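# Fully open the coffee maker lid, then let go

## Task

Swing the coffee maker's lid open as far as it will go, and finish with no part of either robot touching the coffee maker.

## Robot and tools

Robot. Two arms, left_arm and right_arm, each with a five-finger hand. right_arm has a right hand; left_arm has its mirror image, a left hand. The calibrated bases in the scene frame are: left_arm at (-0.041, +0.253, +0.003) m, quat_wxyz (+1.000, 0, 0, +0.002); right_arm at (+0.011, -0.321, +0.047) m, quat_wxyz (+1.000, 0, 0, -0.021). Joints run waist, shoulder, elbow, wrist pitch, wrist yaw, wrist roll. Their ranges in rad are -2.880..2.880, 0.000..3.142, 0.000..3.019 (straight at 2.964), -1.693..1.571, -1.571..1.571 and -2.094..2.094. The drives are cheap and have play, and the wrists are weak. A hand often stops 1 to 3 cm (up to 5 cm) short of the commanded pose, usually below it, without touching anything. A camera stand sits behind the arms, and a loose object may occasionally get nudged.

Frames. Scene frame: origin at table-top height, midway between the nominal bases; +z up, +x out over the table, left_arm toward +y. Hand poses, offsets and results for an arm are given in that arm's own base frame. Fixed cameras and the table use the scene frame. The hand point sits 0.15 m out from the wrist mount along the fingers and 0.05 m in front of the palm. Its +z runs along the straight fingers and its +y points out of the palm. Its +x runs across the palm: away from the thumb on the right hand, toward the thumb on the left. Straight fingers reach 0.06-0.07 m past the point. A wrist bracket on the little-finger side reaches 0.10 m across and can collide with things.

One row has 28 numbers, each in [-1, 1]. The first 14 are for left_arm: dx, dy, dz, rx, ry, rz, then grasp numbers a, b, c, then exactly 0, 0, 0, then force_limit, speed. The last 14 follow the same layout for right_arm. Both arms always appear, even if only one moves. dx, dy, dz form an offset, not a pose, along that arm's base axes, with 1.0 = 0.6 m. rx, ry, rz form one rotation vector, 1.0 = 180 degrees, turned about the Hand target's position. Every offset counts from the arm's Hand target as it was when the action or move began. Repeating an offset therefore moves the hand further. Six zeros re-request the current Hand target. Each control step clips the orientation to within 40 degrees of the measured one.

Grasp numbers. a=b=c=0 gives the open hand. a (0..1) curls index and middle and bends the thumb. b curls ring and little. c swings the thumb in front of the palm. With the thumb in front, the hand can enclose things about 0.035-0.065 m thick, or a handle down to about 0.025 m. force_limit runs linearly from about 0 N at -1 to 10 N at +1 (15 N for the thumb motors). speed goes from near zero at -1 to full at +0.48 and above. Use -0.94 or lower for a gentle close. To keep a hand unchanged, resend its previous a, b, c, force_limit and speed (zeros if nothing was sent yet).

Tools.
execute_actions: actions is a list of actions. Each action is up to 15 rows, one per 1/30 s step. A shorter list repeats its final row for the remaining steps. Every row is an offset from that action's starting Hand target. cameras picks the images to return: ["all"], [], or names. An empty actions list returns images and the full state.
move: target is one row or a list of up to 15 rows. Every row in the list is offset from the same starting Hand targets, not chained. speed is the path top speed in m/s, 0.002 to 4.3, default 0.25; turning is capped at twice that in rad/s. Give one value, or one per target. blend, in m, rounds the corners between listed targets; 0 means stop at each one. blocking=false returns after about 0.5 s while the motion continues. Paths end together and are cut off at 10 s. They do not avoid obstacles or the other arm, and hands lag or overshoot more at high speed. Do not route a path close to an arm's own base.
wait: seconds 0 to 10; the arms hold their last commands.
stop: brakes a running move.
zoom_image: camera plus region [x0, y0, x1, y1] in image pixels, at most 504 by 504, from the latest images.
show_instructions: shows the reference pages.
finished_scene: scene 1 (optional); final, cannot be undone.

Results. Per arm: end_effector_position (m) and end_effector_quat_wxyz in its base frame, and Hand target (the base for the next offsets). Also joint positions, velocities and torques; torques include gravity and are noisy. Per hand: hand_measured, hand_stopped_by (moving, target, force, stalled, fault) and hand_load_n (fingertip force, positive pushing open). Each lists six values ordered little, ring, middle, index, thumb_bend, thumb_turn. A move adds a "move:" line: done, off_target, moving, held or fault, plus limits=paced or limits=held. Neither done nor off_target says whether anything is touched. MOTOR HOT appears at 85 °C. At 100 °C the arm goes limp and an OVER-TEMPERATURE FAULT follows for 30-60 s, so avoid long pushes against things or long outstretched holds.

Cameras: cam_head_left, cam_head_right, cam_high, cam_low (504x504), cam_left_wrist, cam_right_wrist (672x504 fisheye). Calibration is given but can be off by a few millimetres to centimetres.

Cautions. Approach the lid slowly and never strike the coffee maker hard, since it is heavy or fixed. Don't knock anything out of the work area or let parts drop. Keep the two arms and hands apart, because pressing them together can fail the scene. To end a push, command the target back beyond the hand point. Before finishing, withdraw both hands clear of the coffee maker and check that the lid stays fully open.

Each tool is called after "Call:" as a command line: name --argument value for each argument, lists and objects as JSON in quotes; but a table of rows of numbers goes row by row, as --pt "numbers of a row", without its own name.

Reference images:

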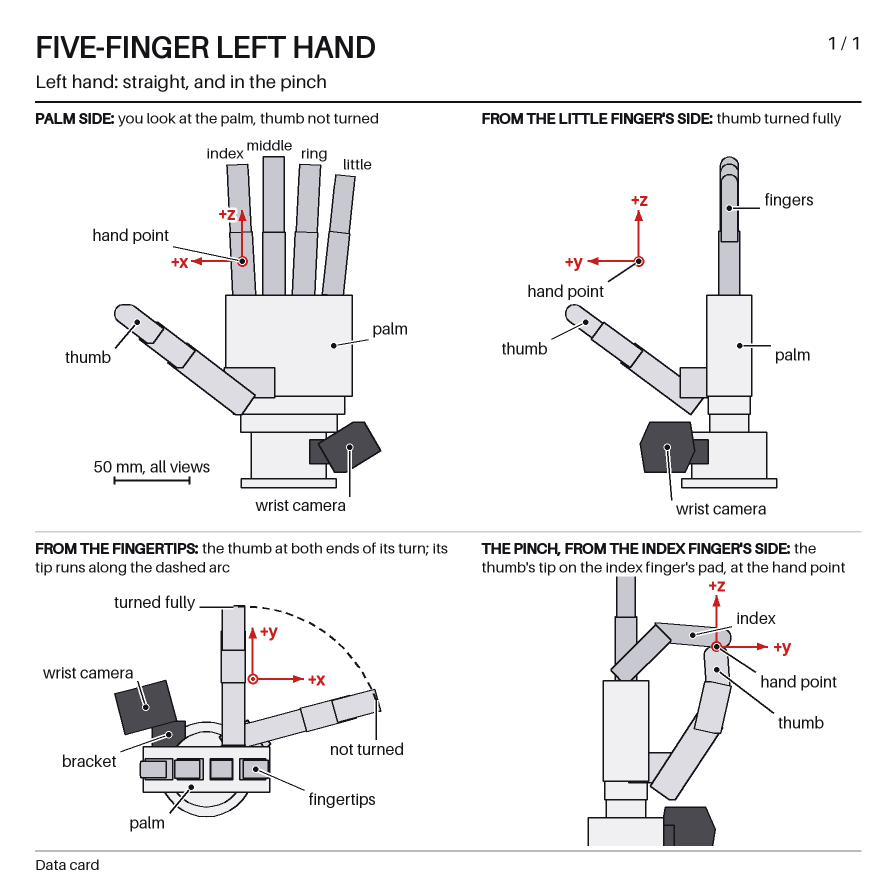

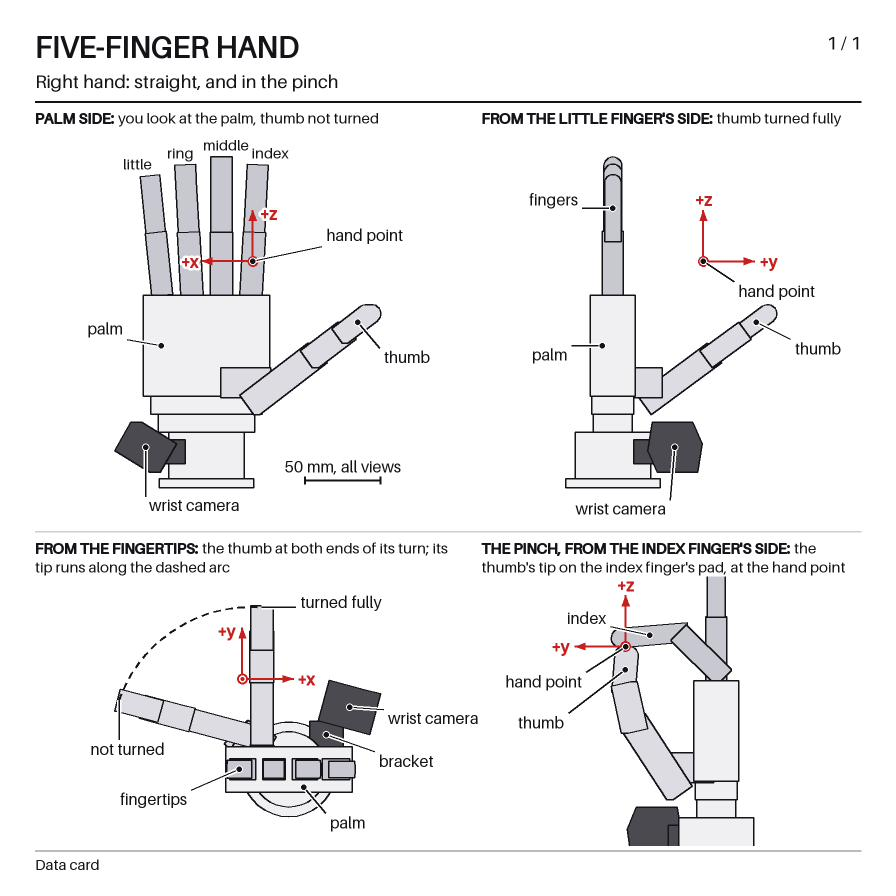

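## Session

Call:
execute_actions --actions '[]'

Scene clock: 0.00 s.
left_arm: end_effector_position=(+0.3260, +0.0321, +0.2375) hand_measured=(+1.000, +1.000, +1.000, +1.000, +1.000, +1.000) hand_load_n=(+0.0, +0.5, +0.0, +0.0, +0.0, +0.0) hand_stopped_by=(target, target, target, target, target, target) hand_force_limit=0.00 hand_speed=-0.80 end_effector_quat_wxyz=(+0.739, -0.049, +0.670, +0.048) | right_arm: end_effector_position=(+0.0143, +0.1464, +0.1357) hand_measured=(+1.000, +1.000, +1.000, +1.000, +1.000, +1.000) hand_load_n=(+0.0, +0.0, +0.0, +0.0, +0.0, +0.5) hand_stopped_by=(target, target, target, target, target, target) hand_force_limit=0.00 hand_speed=-0.80 end_effector_quat_wxyz=(+0.014, +0.698, +0.690, -0.191)
Joint positions: left_arm=[-0.367 0.462 0.146 0.428 -0.502 1.617] | right_arm=[1.558 1.035 0.773 -1.609 -0.247 -1.609]
Joint velocities: within noise
Joint torques (N m): no reading
Motor temperatures (°C): left_arm=[31 35 34 35 35 34] | right_arm=[37 32 33 37 32 33]
Heat: left arm: hottest shoulder 35 °C; right arm: hottest waist 37 °C.
Hand target: left_arm +0.3305, +0.0309, +0.2592; +0.752, -0.054, +0.656, +0.043 | right_arm +0.0129, +0.1545, +0.1439; +0.004, +0.698, +0.692, -0.183

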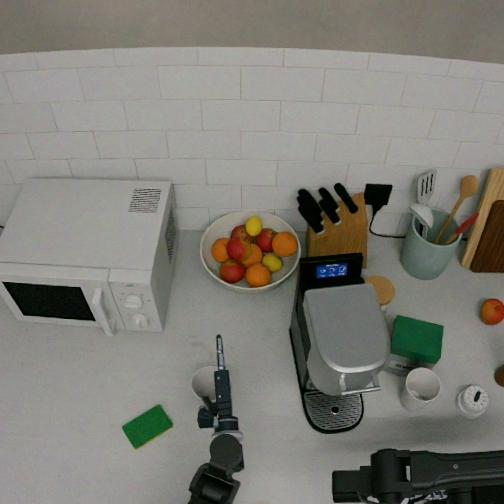

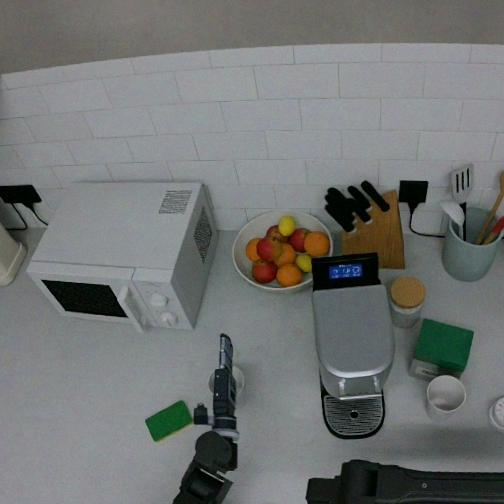

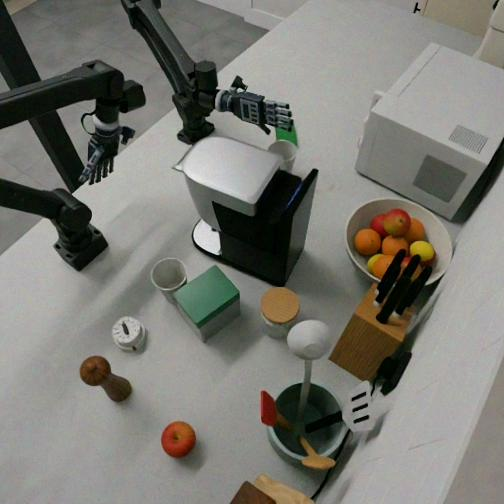

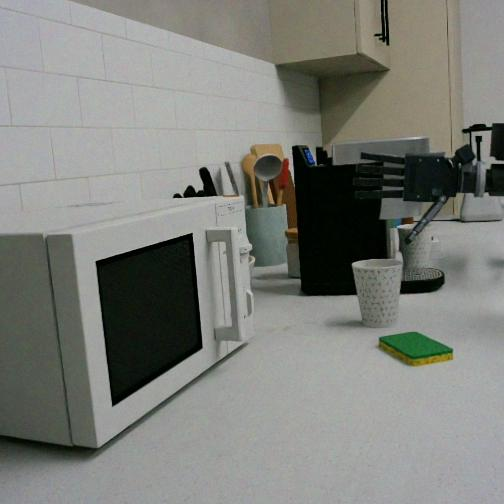

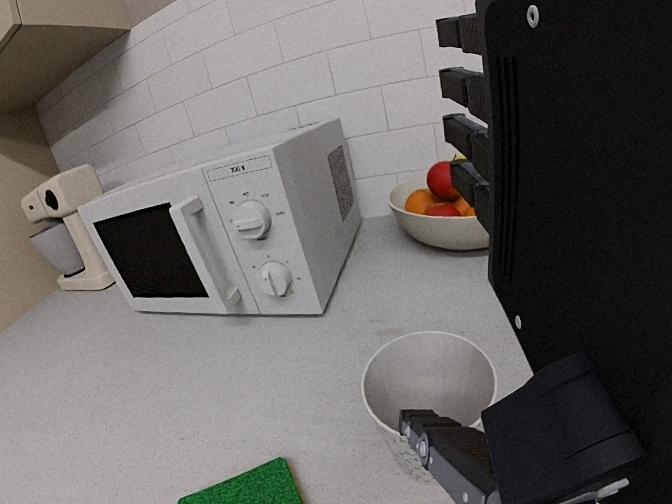

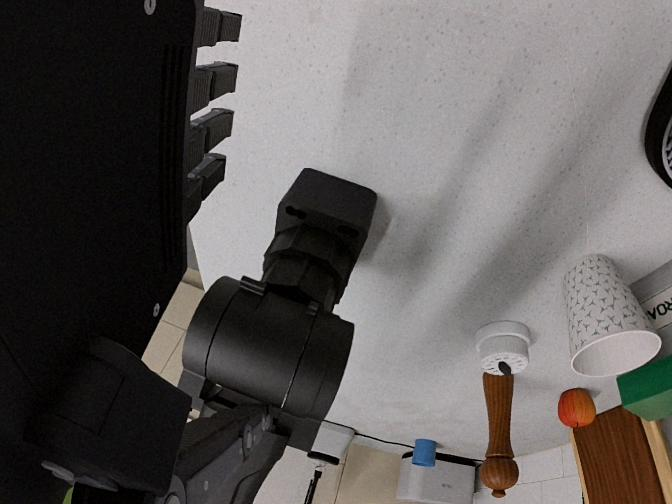

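Call:
zoom_image --camera "cam_head_right" --region '[260, 220, 460, 450]'

Call:
zoom_image --camera "cam_high" --region '[150, 100, 350, 300]'

Call:
zoom_image --camera "cam_low" --region '[270, 100, 500, 330]'

Call:
zoom_image --camera "cam_head_left" --region '[260, 240, 420, 440]'

Scaled by 2.191.

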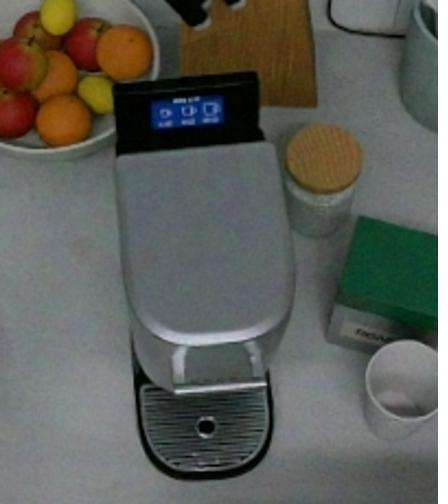

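Scaled by 2.520.

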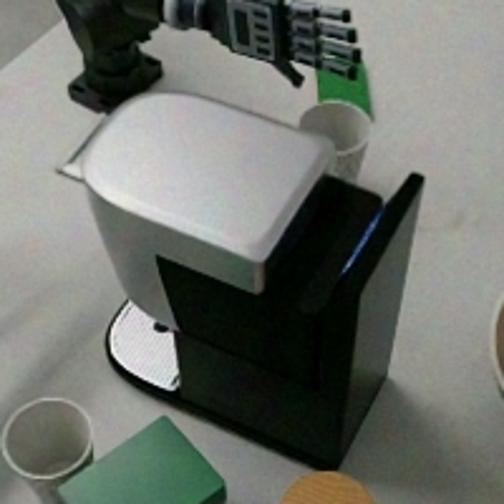

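Scaled by 2.191.

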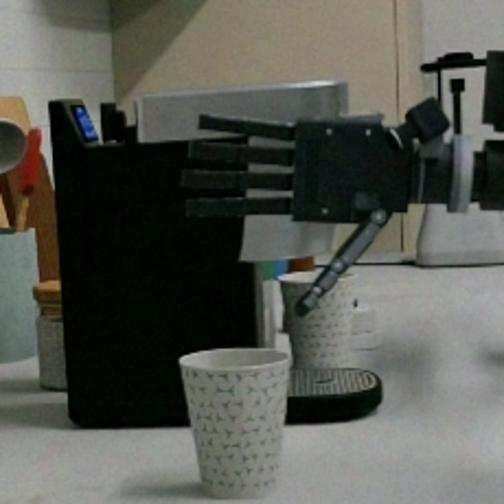

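Scaled by 2.520.

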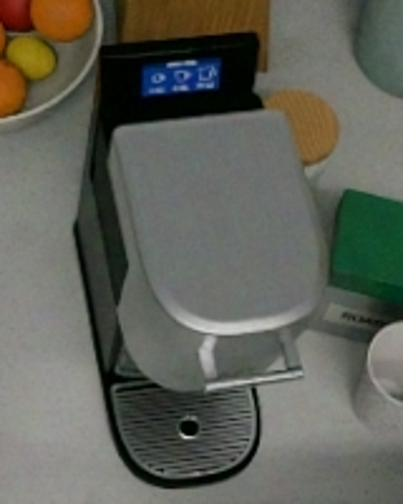

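Call:
zoom_image --camera "cam_high" --region '[160, 130, 230, 200]'

Call:
zoom_image --camera "cam_head_left" --region '[310, 340, 390, 420]'

Call:
zoom_image --camera "cam_head_right" --region '[310, 340, 390, 420]'

Scaled by 7.200.

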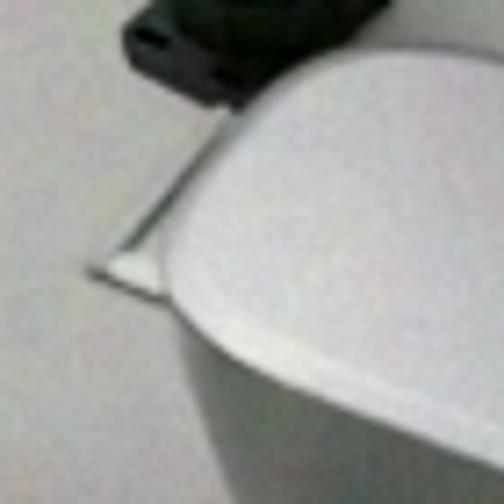

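Scaled by 6.300.

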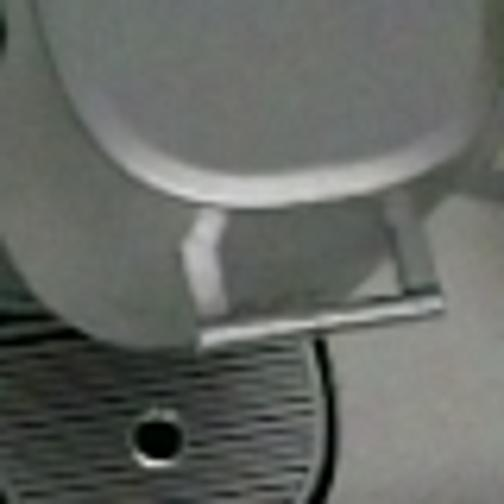

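Scaled by 6.300.

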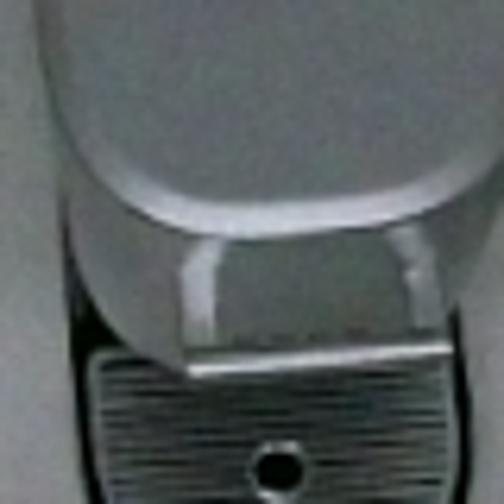

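Call:
move --pt "-0.05 -0.05 0.0 -0.1667 0 0 1 1 0 0 0 0 0.0 0.0 0.175 -0.091 0.06 0 0 -0.25 0 0 0 0 0 0 0.0 -0.8" --pt "-0.05 -0.05 0.0 -0.1667 0 0 1 1 0 0 0 0 0.0 0.0 0.235 -0.279 0.08 0 0 -0.5 0 0 0 0 0 0 0.0 -0.8" --speed 0.35 --blend '[0.05, 0]' --cameras '["all"]'

Scene clock: 496.93 s.
left_arm: end_effector_position=(+0.2977, +0.0085, +0.2194) hand_measured=(-0.900, -1.000, -1.000, -0.800, +0.550, +1.000) hand_load_n=(+0.0, +0.0, +0.0, +0.0, +0.0, +0.0) hand_stopped_by=(target, target, target, target, target, target) hand_force_limit=0.00 hand_speed=0.00 end_effector_quat_wxyz=(+0.699, -0.238, +0.666, -0.103) | right_arm: end_effector_position=(+0.1450, -0.0125, +0.1744) hand_measured=(+1.000, +1.000, +1.000, +1.000, +1.000, +1.000) hand_load_n=(+0.0, +0.0, +0.0, +0.0, +0.0, +0.0) hand_stopped_by=(target, target, target, target, target, target) hand_force_limit=0.00 hand_speed=-0.80 end_effector_quat_wxyz=(-0.108, +0.987, -0.006, -0.115)
Joint positions: left_arm=[-0.528 0.289 0.215 0.072 -0.726 1.08] | right_arm=[0.024 0.955 0.844 -1.689 -0.223 -1.561]
Joint torques (N m): left_arm=[-1.55 2.26 17.13 0.94 -0.21 -0.11] | right_arm=[-2.2 -0.32 10.58 -0.34 -0.33 0.08]
Motor temperatures (°C): left_arm=[30 33 60 33 32 29] | right_arm=[34 30 43 32 30 32]
Heat: left arm: hottest elbow 60 °C; right arm: hottest elbow 43 °C.
Hand target: left_arm +0.3005, +0.0009, +0.2592; +0.712, -0.247, +0.645, -0.128 | right_arm +0.1539, -0.0129, +0.1919; -0.127, +0.983, -0.004, -0.132
Off the commanded pose: left_arm 0.041 m, 4 deg | right_arm 0.020 m, 3 deg.
joint sent to its limit (right arm) — joint 4 (wrist pitch), lower limit. The joint targets are off in position and orientation.
move: off_target (left_arm, right_arm)
camera_calibration:
cam_left_wrist: T_world_to_cam=[[0.241545, -0.93982, 0.241651, -0.11559], [-0.505455, -0.334427, -0.795408, 0.323654], [0.828355, 0.0699827, -0.555815, -0.00936301], [0, 0, 0, 1]] pos_world=[0.199268, 0.000259918, 0.280165]
cam_right_wrist: T_world_to_cam=[[0.231127, -0.949854, -0.210614, -0.011912], [-0.665915, -0.312268, 0.677529, -0.0312337], [-0.709322, -0.0163444, -0.704695, 0.341512], [0, 0, 0, 1]] pos_world=[0.224196, -0.0154861, 0.259315]

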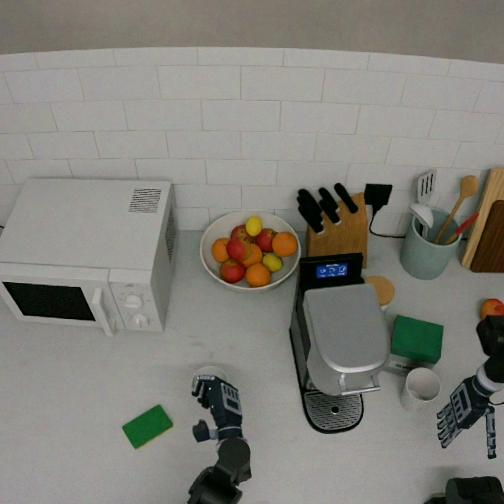

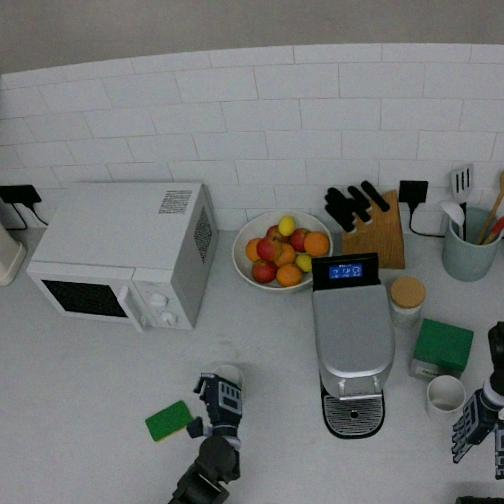

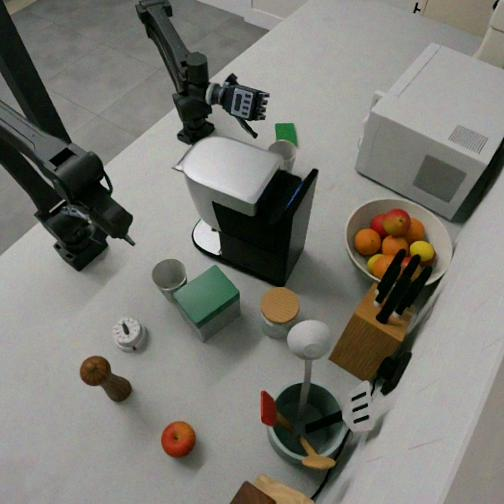

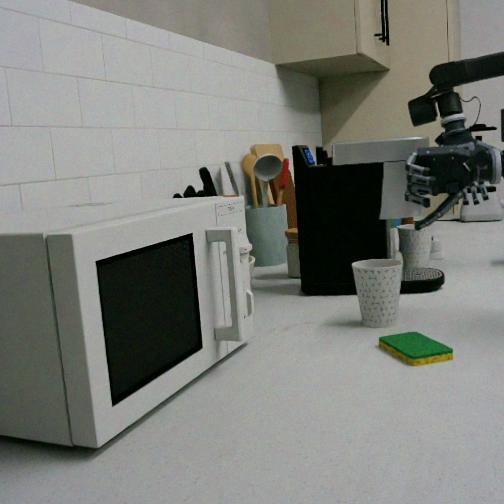

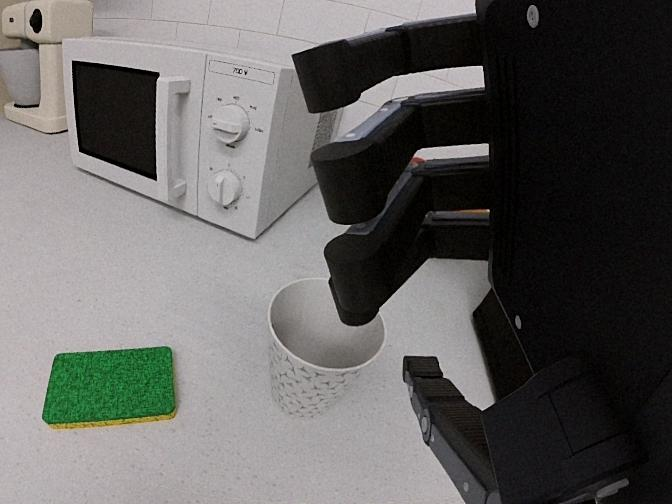

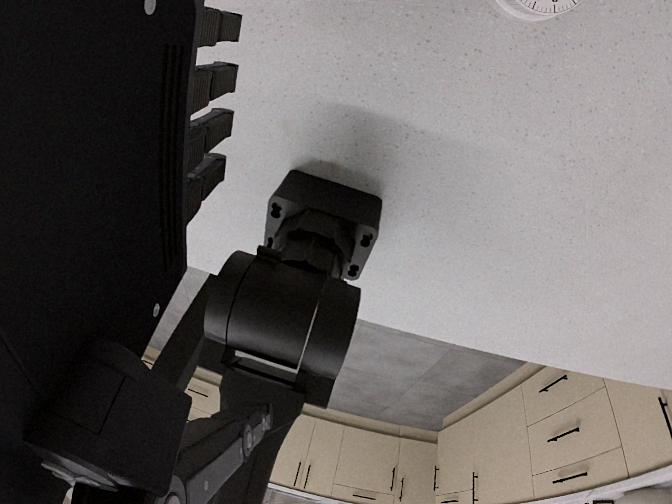

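Call:
move --pt "-0.056 -0.342 -0.132 -0.329 0.040 -0.163 1 1 0 0 0 0 0.0 0.0 0 0 0 0 0 0 0 0 0 0 0 0 0.0 -0.8" --pt "-0.1825 -0.523 -0.132 -0.329 0.040 -0.163 1 1 0 0 0 0 0.0 0.0 0 0 0 0 0 0 0 0 0 0 0 0 0.0 -0.8" --speed 0.3 --blend '[0.04, 0]' --cameras '["all"]'

Scene clock: 557.60 s.
left_arm: end_effector_position=(+0.1897, -0.2942, +0.1519) hand_measured=(-0.900, -1.000, -1.000, -0.800, +0.550, +1.000) hand_load_n=(+0.0, +0.0, +0.0, +0.0, +0.0, +0.0) hand_stopped_by=(target, target, target, target, target, target) hand_force_limit=0.00 hand_speed=0.00 end_effector_quat_wxyz=(+0.413, -0.398, +0.598, -0.559) | right_arm: end_effector_position=(+0.1450, -0.0125, +0.1744) hand_measured=(+1.000, +1.000, +1.000, +1.000, +1.000, +1.000) hand_load_n=(+0.0, +0.0, +0.0, +0.0, +0.0, +0.0) hand_stopped_by=(target, target, target, target, target, target) hand_force_limit=0.00 hand_speed=-0.80 end_effector_quat_wxyz=(-0.108, +0.987, -0.006, -0.115)
Joint positions: left_arm=[-1.477 0.878 0.2 0.602 -1.129 -0.02] | right_arm=[0.024 0.955 0.844 -1.689 -0.223 -1.561]
Joint torques (N m): left_arm=[-1.14 0.67 13.22 2.4 -0.25 0.08] | right_arm=[-2.14 -0.32 10.56 -0.35 -0.33 0.08]
Motor temperatures (°C): left_arm=[30 33 68 33 32 29] | right_arm=[34 30 42 32 30 32]
Heat: left arm: hottest elbow 68 °C; right arm: hottest elbow 42 °C.
Hand target: left_arm +0.1910, -0.3129, +0.1800; +0.406, -0.406, +0.579, -0.580 | right_arm +0.1539, -0.0129, +0.1919; -0.127, +0.983, -0.004, -0.132
Off the commanded pose: left_arm 0.034 m, 3 deg | right_arm 0.020 m, 3 deg.
joint sent to its limit (right arm) — joint 4 (wrist pitch), lower limit. The joint targets are off in position and orientation.
move: off_target (left_arm, right_arm)
camera_calibration:
cam_left_wrist: T_world_to_cam=[[-0.0204589, -0.301143, 0.953359, -0.228147], [-0.805636, -0.559714, -0.194089, 0.0134797], [0.592057, -0.772032, -0.231161, -0.188465], [0, 0, 0, 1]] pos_world=[0.117774, -0.206661, 0.176557]
cam_right_wrist: T_world_to_cam=[[0.231127, -0.949854, -0.210614, -0.011912], [-0.665915, -0.312268, 0.677529, -0.0312337], [-0.709322, -0.0163444, -0.704695, 0.341512], [0, 0, 0, 1]] pos_world=[0.224196, -0.0154861, 0.259315]

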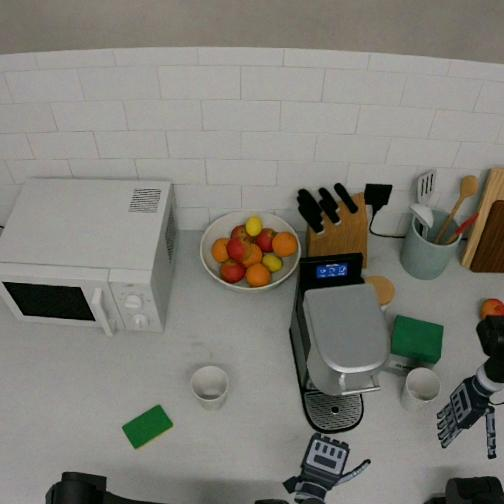

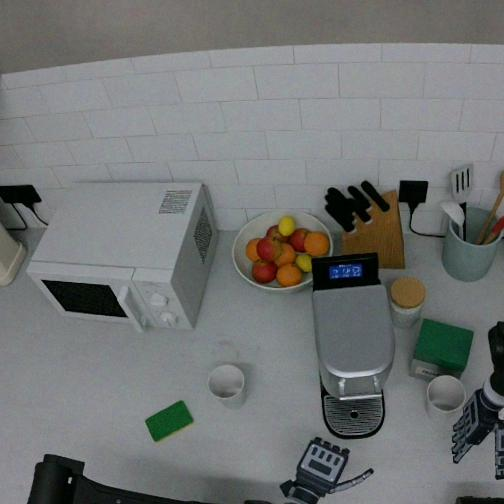

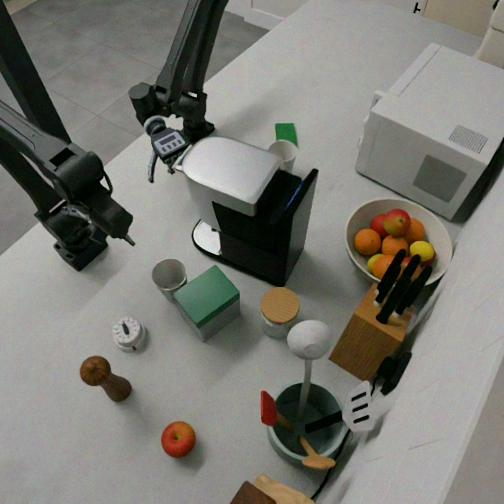

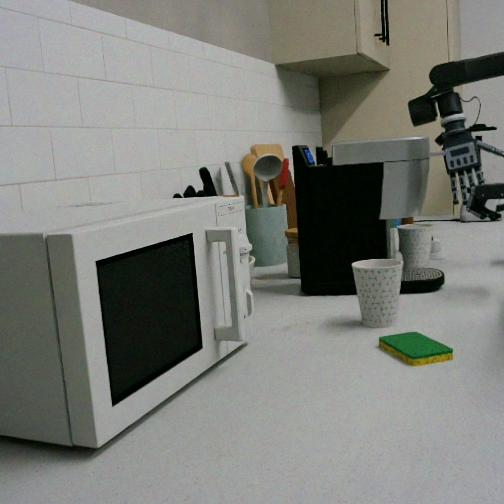

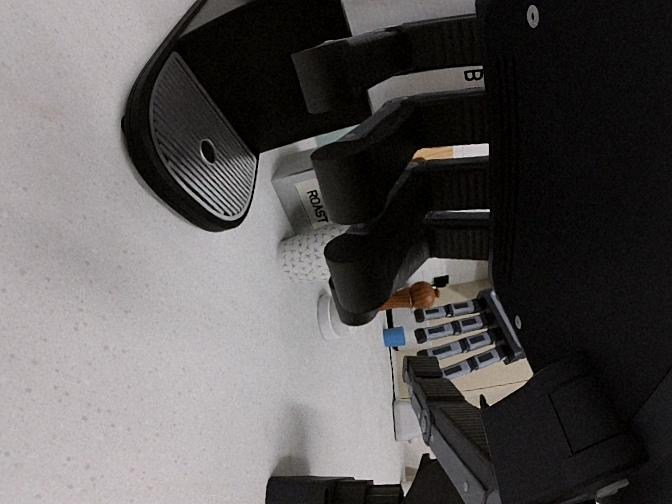

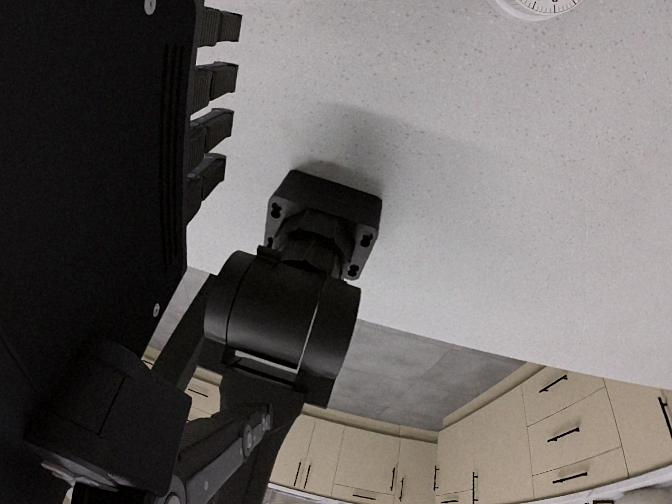

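Call:
move --target '[0.078, -0.055, 0.038, 0, 0, 0, 0, 1, 1, 0, 0, 0, 0.0, 0.3, 0, 0, 0, 0, 0, 0, 0, 0, 0, 0, 0, 0, 0.0, -0.8]' --speed 0.15 --cameras '["cam_head_left", "cam_head_right", "cam_high", "cam_low", "cam_left_wrist"]'

Call:
zoom_image --camera "cam_low" --region '[370, 110, 490, 230]'

Call:
zoom_image --camera "cam_head_right" --region '[290, 340, 410, 460]'

Scene clock: 579.27 s.
left_arm: end_effector_position=(+0.2273, -0.3290, +0.1719) hand_measured=(-1.000, -0.900, +0.900, +1.000, +0.950, -1.000) hand_load_n=(+0.0, +0.0, +0.0, +0.0, +0.0, +0.0) hand_stopped_by=(target, target, target, target, target, target) hand_force_limit=0.00 hand_speed=0.30 end_effector_quat_wxyz=(+0.408, -0.396, +0.602, -0.560) | right_arm: end_effector_position=(+0.1450, -0.0125, +0.1744) hand_measured=(+1.000, +1.000, +1.000, +1.000, +1.000, +1.000) hand_load_n=(+0.0, +0.0, +0.0, +0.0, +0.0, +0.0) hand_stopped_by=(target, target, target, target, target, target) hand_force_limit=0.00 hand_speed=-0.80 end_effector_quat_wxyz=(-0.108, +0.987, -0.006, -0.115)
Joint positions: left_arm=[-1.329 0.985 0.315 0.602 -0.968 -0.009] | right_arm=[0.024 0.955 0.844 -1.689 -0.223 -1.561]
Joint torques (N m): left_arm=[0.62 -0.85 13.93 2.15 0.08 0.05] | right_arm=[-2.2 -0.32 10.58 -0.35 -0.33 0.08]
Motor temperatures (°C): left_arm=[30 33 62 33 32 29] | right_arm=[34 30 43 32 30 32]
Heat: left arm: hottest elbow 62 °C; right arm: hottest elbow 43 °C.
Hand target: left_arm +0.2378, -0.3459, +0.2028; +0.406, -0.406, +0.579, -0.580 | right_arm +0.1539, -0.0129, +0.1919; -0.127, +0.983, -0.004, -0.132
Off the commanded pose: left_arm 0.037 m, 4 deg | right_arm 0.020 m, 3 deg.
joint sent to its limit (right arm) — joint 4 (wrist pitch), lower limit. The joint targets are off in position and orientation.
move: off_target (left_arm, right_arm)
camera_calibration:
cam_left_wrist: T_world_to_cam=[[-0.0179342, -0.301448, 0.953314, -0.257692], [-0.813628, -0.549757, -0.189146, 0.0323889], [0.581109, -0.779035, -0.235407, -0.232064], [0, 0, 0, 1]] pos_world=[0.156586, -0.240661, 0.197157]
Images, in order (width x height): cam_head_left 504x504, cam_head_right 504x504, cam_high 504x504, cam_low 504x504, cam_left_wrist 672x504.

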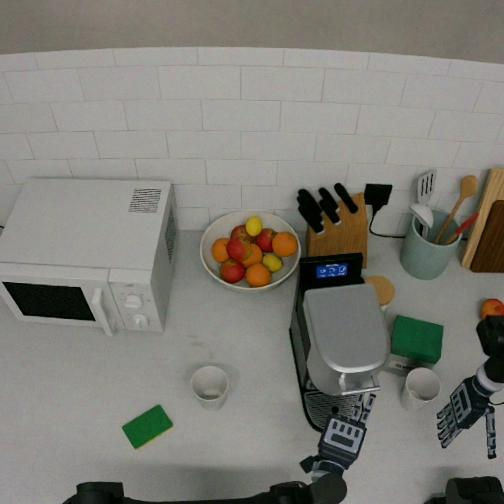

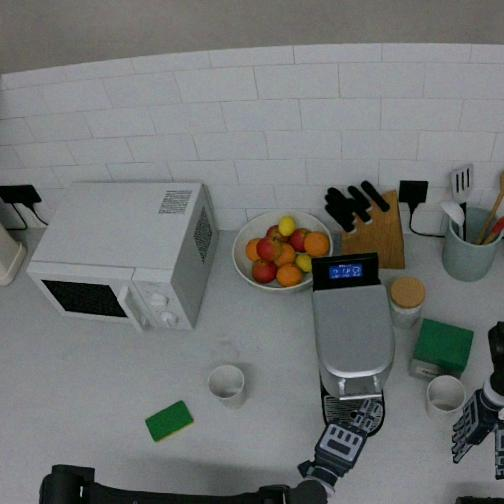

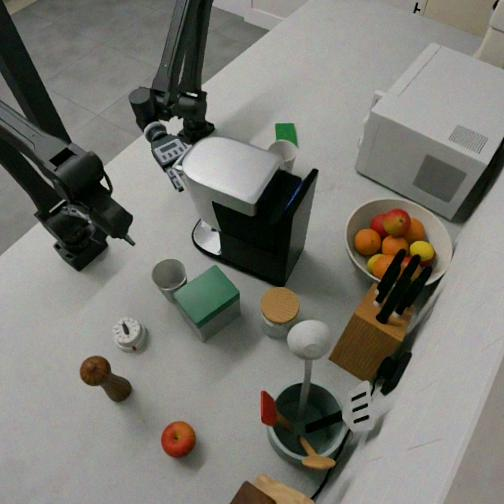

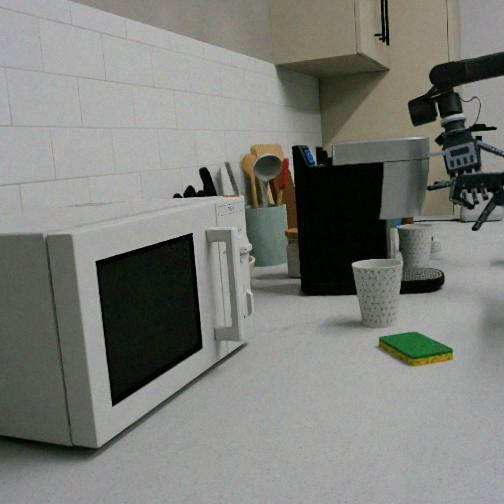

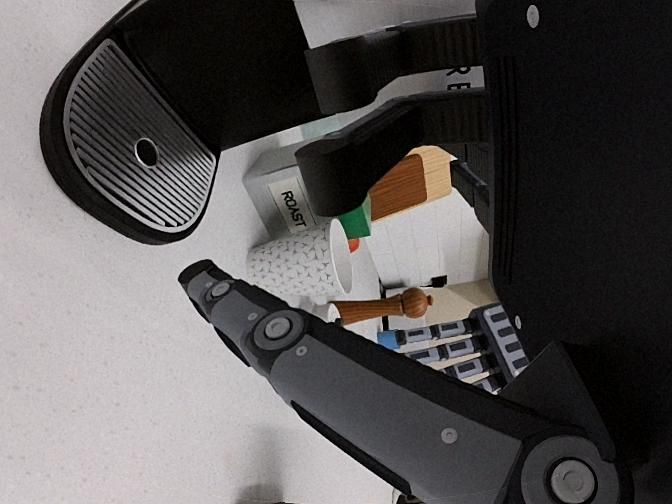

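Scaled by 4.200.

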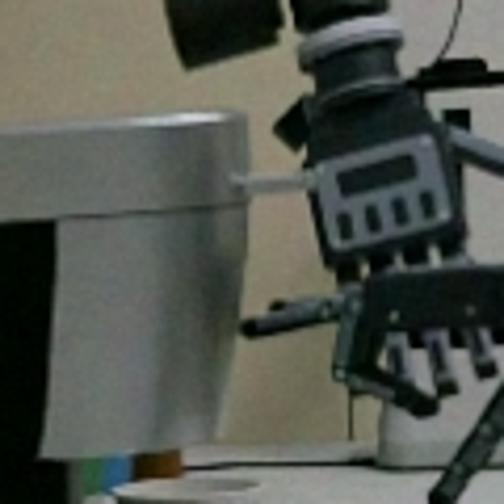

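Scaled by 4.200.

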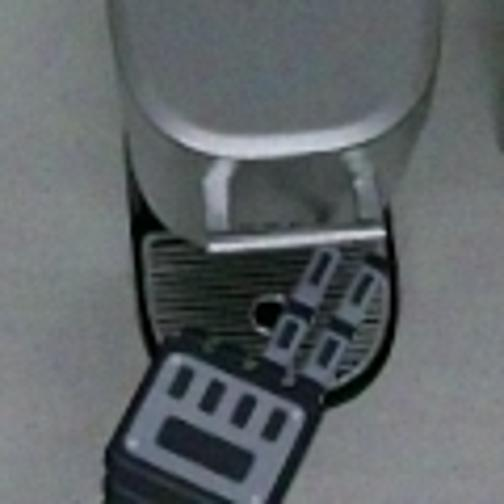

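Call:
move --target '[0.007, 0.033, 0.07, 0, 0, 0, 0, 1, 1, 0, 0, 0, 0.0, 0.3, 0, 0, 0, 0, 0, 0, 0, 0, 0, 0, 0, 0, 0.0, -0.8]' --speed 0.12 --cameras '["cam_head_right", "cam_low"]'

Call:
zoom_image --camera "cam_low" --region '[370, 110, 490, 230]'

Call:
zoom_image --camera "cam_head_right" --region '[290, 340, 410, 460]'

Scene clock: 617.43 s.
left_arm: end_effector_position=(+0.2254, -0.3199, +0.2027) hand_measured=(-1.000, -0.900, +0.900, +1.000, +0.950, -1.000) hand_load_n=(+0.0, +0.0, -0.5, +0.0, +0.0, +0.0) hand_stopped_by=(target, target, target, target, target, target) hand_force_limit=0.00 hand_speed=0.30 end_effector_quat_wxyz=(+0.402, -0.386, +0.610, -0.563) | right_arm: end_effector_position=(+0.1450, -0.0125, +0.1744) hand_measured=(+1.000, +1.000, +1.000, +1.000, +1.000, +1.000) hand_load_n=(+0.0, +0.0, +0.0, +0.0, +0.0, +0.0) hand_stopped_by=(target, target, target, target, target, target) hand_force_limit=0.00 hand_speed=-0.80 end_effector_quat_wxyz=(-0.108, +0.987, -0.006, -0.115)
Joint positions: left_arm=[-1.312 0.837 0.349 0.418 -0.924 0] | right_arm=[0.024 0.955 0.844 -1.689 -0.223 -1.561]
Joint torques (N m): left_arm=[1.67 -1.85 15.87 0.96 -0.27 0] | right_arm=[-2.2 -0.38 10.56 -0.35 -0.33 0.08]
Motor temperatures (°C): left_arm=[30 33 64 33 32 29] | right_arm=[34 29 43 32 30 32]
Heat: left arm: hottest elbow 64 °C; right arm: hottest elbow 43 °C.
Hand target: left_arm +0.2420, -0.3261, +0.2448; +0.406, -0.406, +0.579, -0.580 | right_arm +0.1539, -0.0129, +0.1919; -0.127, +0.983, -0.004, -0.132
Off the commanded pose: left_arm 0.046 m, 5 deg | right_arm 0.020 m, 3 deg.
joint sent to its limit (right arm) — joint 4 (wrist pitch), lower limit. The joint targets are off in position and orientation.
move: off_target (left_arm, right_arm)
Images, in order (width x height): cam_head_right 504x504, cam_low 504x504.

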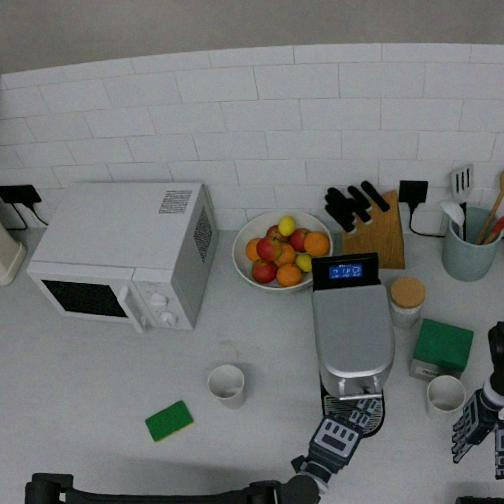

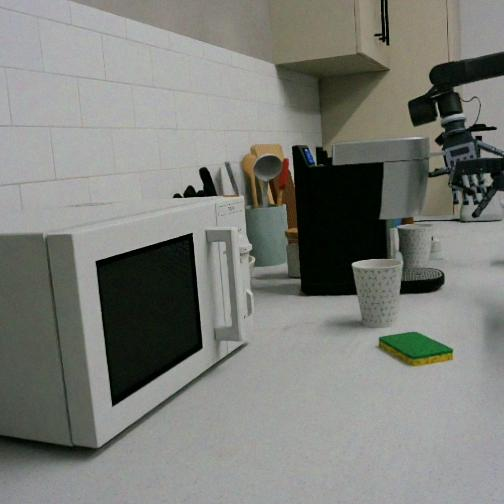

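Scaled by 4.200.

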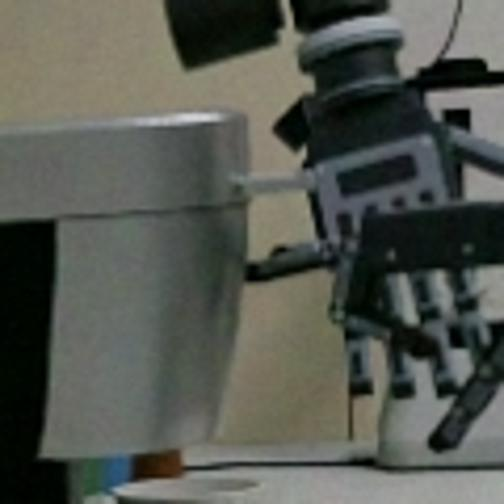

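Scaled by 4.200.

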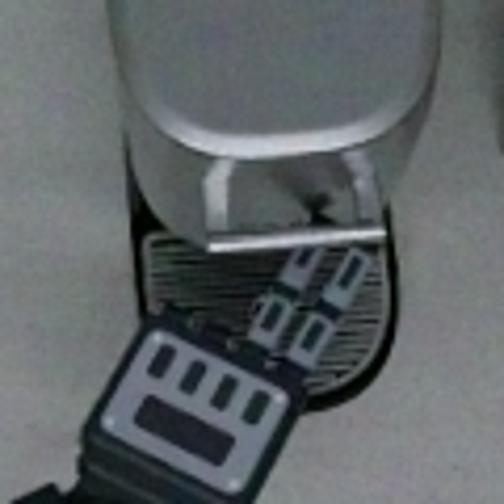

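Call:
move --target '[-0.006, 0.0, 0.14, 0, 0, 0, 0, 1, 1, 0, 0, 0, 0.0, 0.3, 0, 0, 0, 0, 0, 0, 0, 0, 0, 0, 0, 0, 0.0, -0.8]' --speed 0.08 --cameras '["cam_head_right", "cam_low", "cam_high"]'

Call:
zoom_image --camera "cam_low" --region '[370, 110, 490, 230]'

Call:
zoom_image --camera "cam_head_right" --region '[290, 340, 410, 460]'

Scene clock: 641.63 s.
left_arm: end_effector_position=(+0.2289, -0.3219, +0.2865) hand_measured=(-1.000, -0.900, +0.900, +1.000, +0.950, -1.000) hand_load_n=(+0.0, +0.0, -0.5, -0.5, +0.0, +0.0) hand_stopped_by=(target, target, target, target, target, target) hand_force_limit=0.00 hand_speed=0.30 end_effector_quat_wxyz=(+0.408, -0.390, +0.605, -0.562) | right_arm: end_effector_position=(+0.1450, -0.0125, +0.1744) hand_measured=(+1.000, +1.000, +1.000, +1.000, +1.000, +1.000) hand_load_n=(+0.0, +0.0, +0.0, +0.0, +0.0, +0.0) hand_stopped_by=(target, target, target, target, target, target) hand_force_limit=0.00 hand_speed=-0.80 end_effector_quat_wxyz=(-0.108, +0.987, -0.006, -0.115)
Joint positions: left_arm=[-1.31 0.734 0.537 0.135 -0.939 0.006] | right_arm=[0.024 0.955 0.844 -1.689 -0.223 -1.561]
Joint torques (N m): left_arm=[0.62 -0.73 17.14 0.95 -0.16 -0.01] | right_arm=[-2.2 -0.38 10.55 -0.35 -0.32 0.08]
Motor temperatures (°C): left_arm=[30 33 66 33 32 29] | right_arm=[34 29 44 32 30 32]
Heat: left arm: hottest elbow 66 °C; right arm: hottest elbow 44 °C.
Hand target: left_arm +0.2384, -0.3261, +0.3288; +0.406, -0.406, +0.579, -0.580 | right_arm +0.1539, -0.0129, +0.1919; -0.127, +0.983, -0.004, -0.132
Off the commanded pose: left_arm 0.043 m, 4 deg | right_arm 0.020 m, 3 deg.
joint sent to its limit (right arm) — joint 4 (wrist pitch), lower limit. The joint targets are off in position and orientation.
move: off_target (left_arm, right_arm)
Images, in order (width x height): cam_head_right 504x504, cam_high 504x504, cam_low 504x504.

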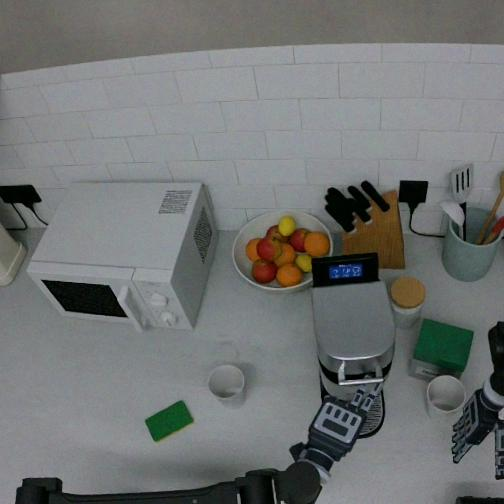

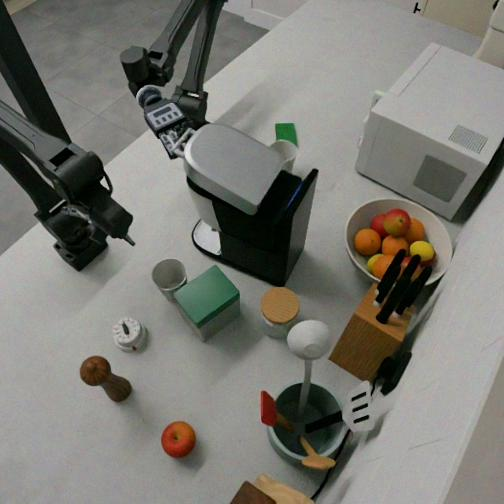

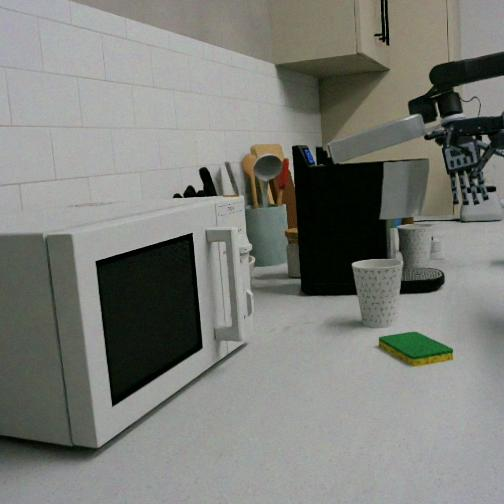

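Scaled by 4.200.

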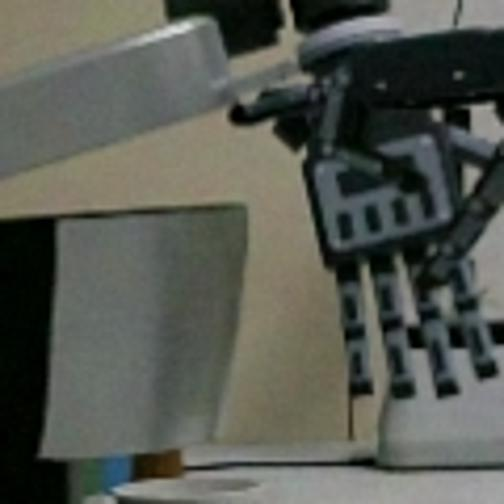

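Scaled by 4.200.

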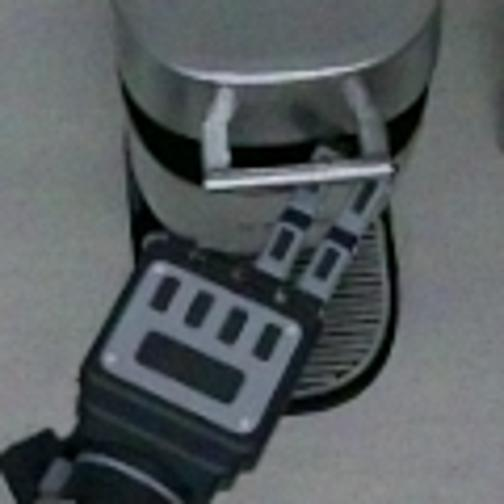

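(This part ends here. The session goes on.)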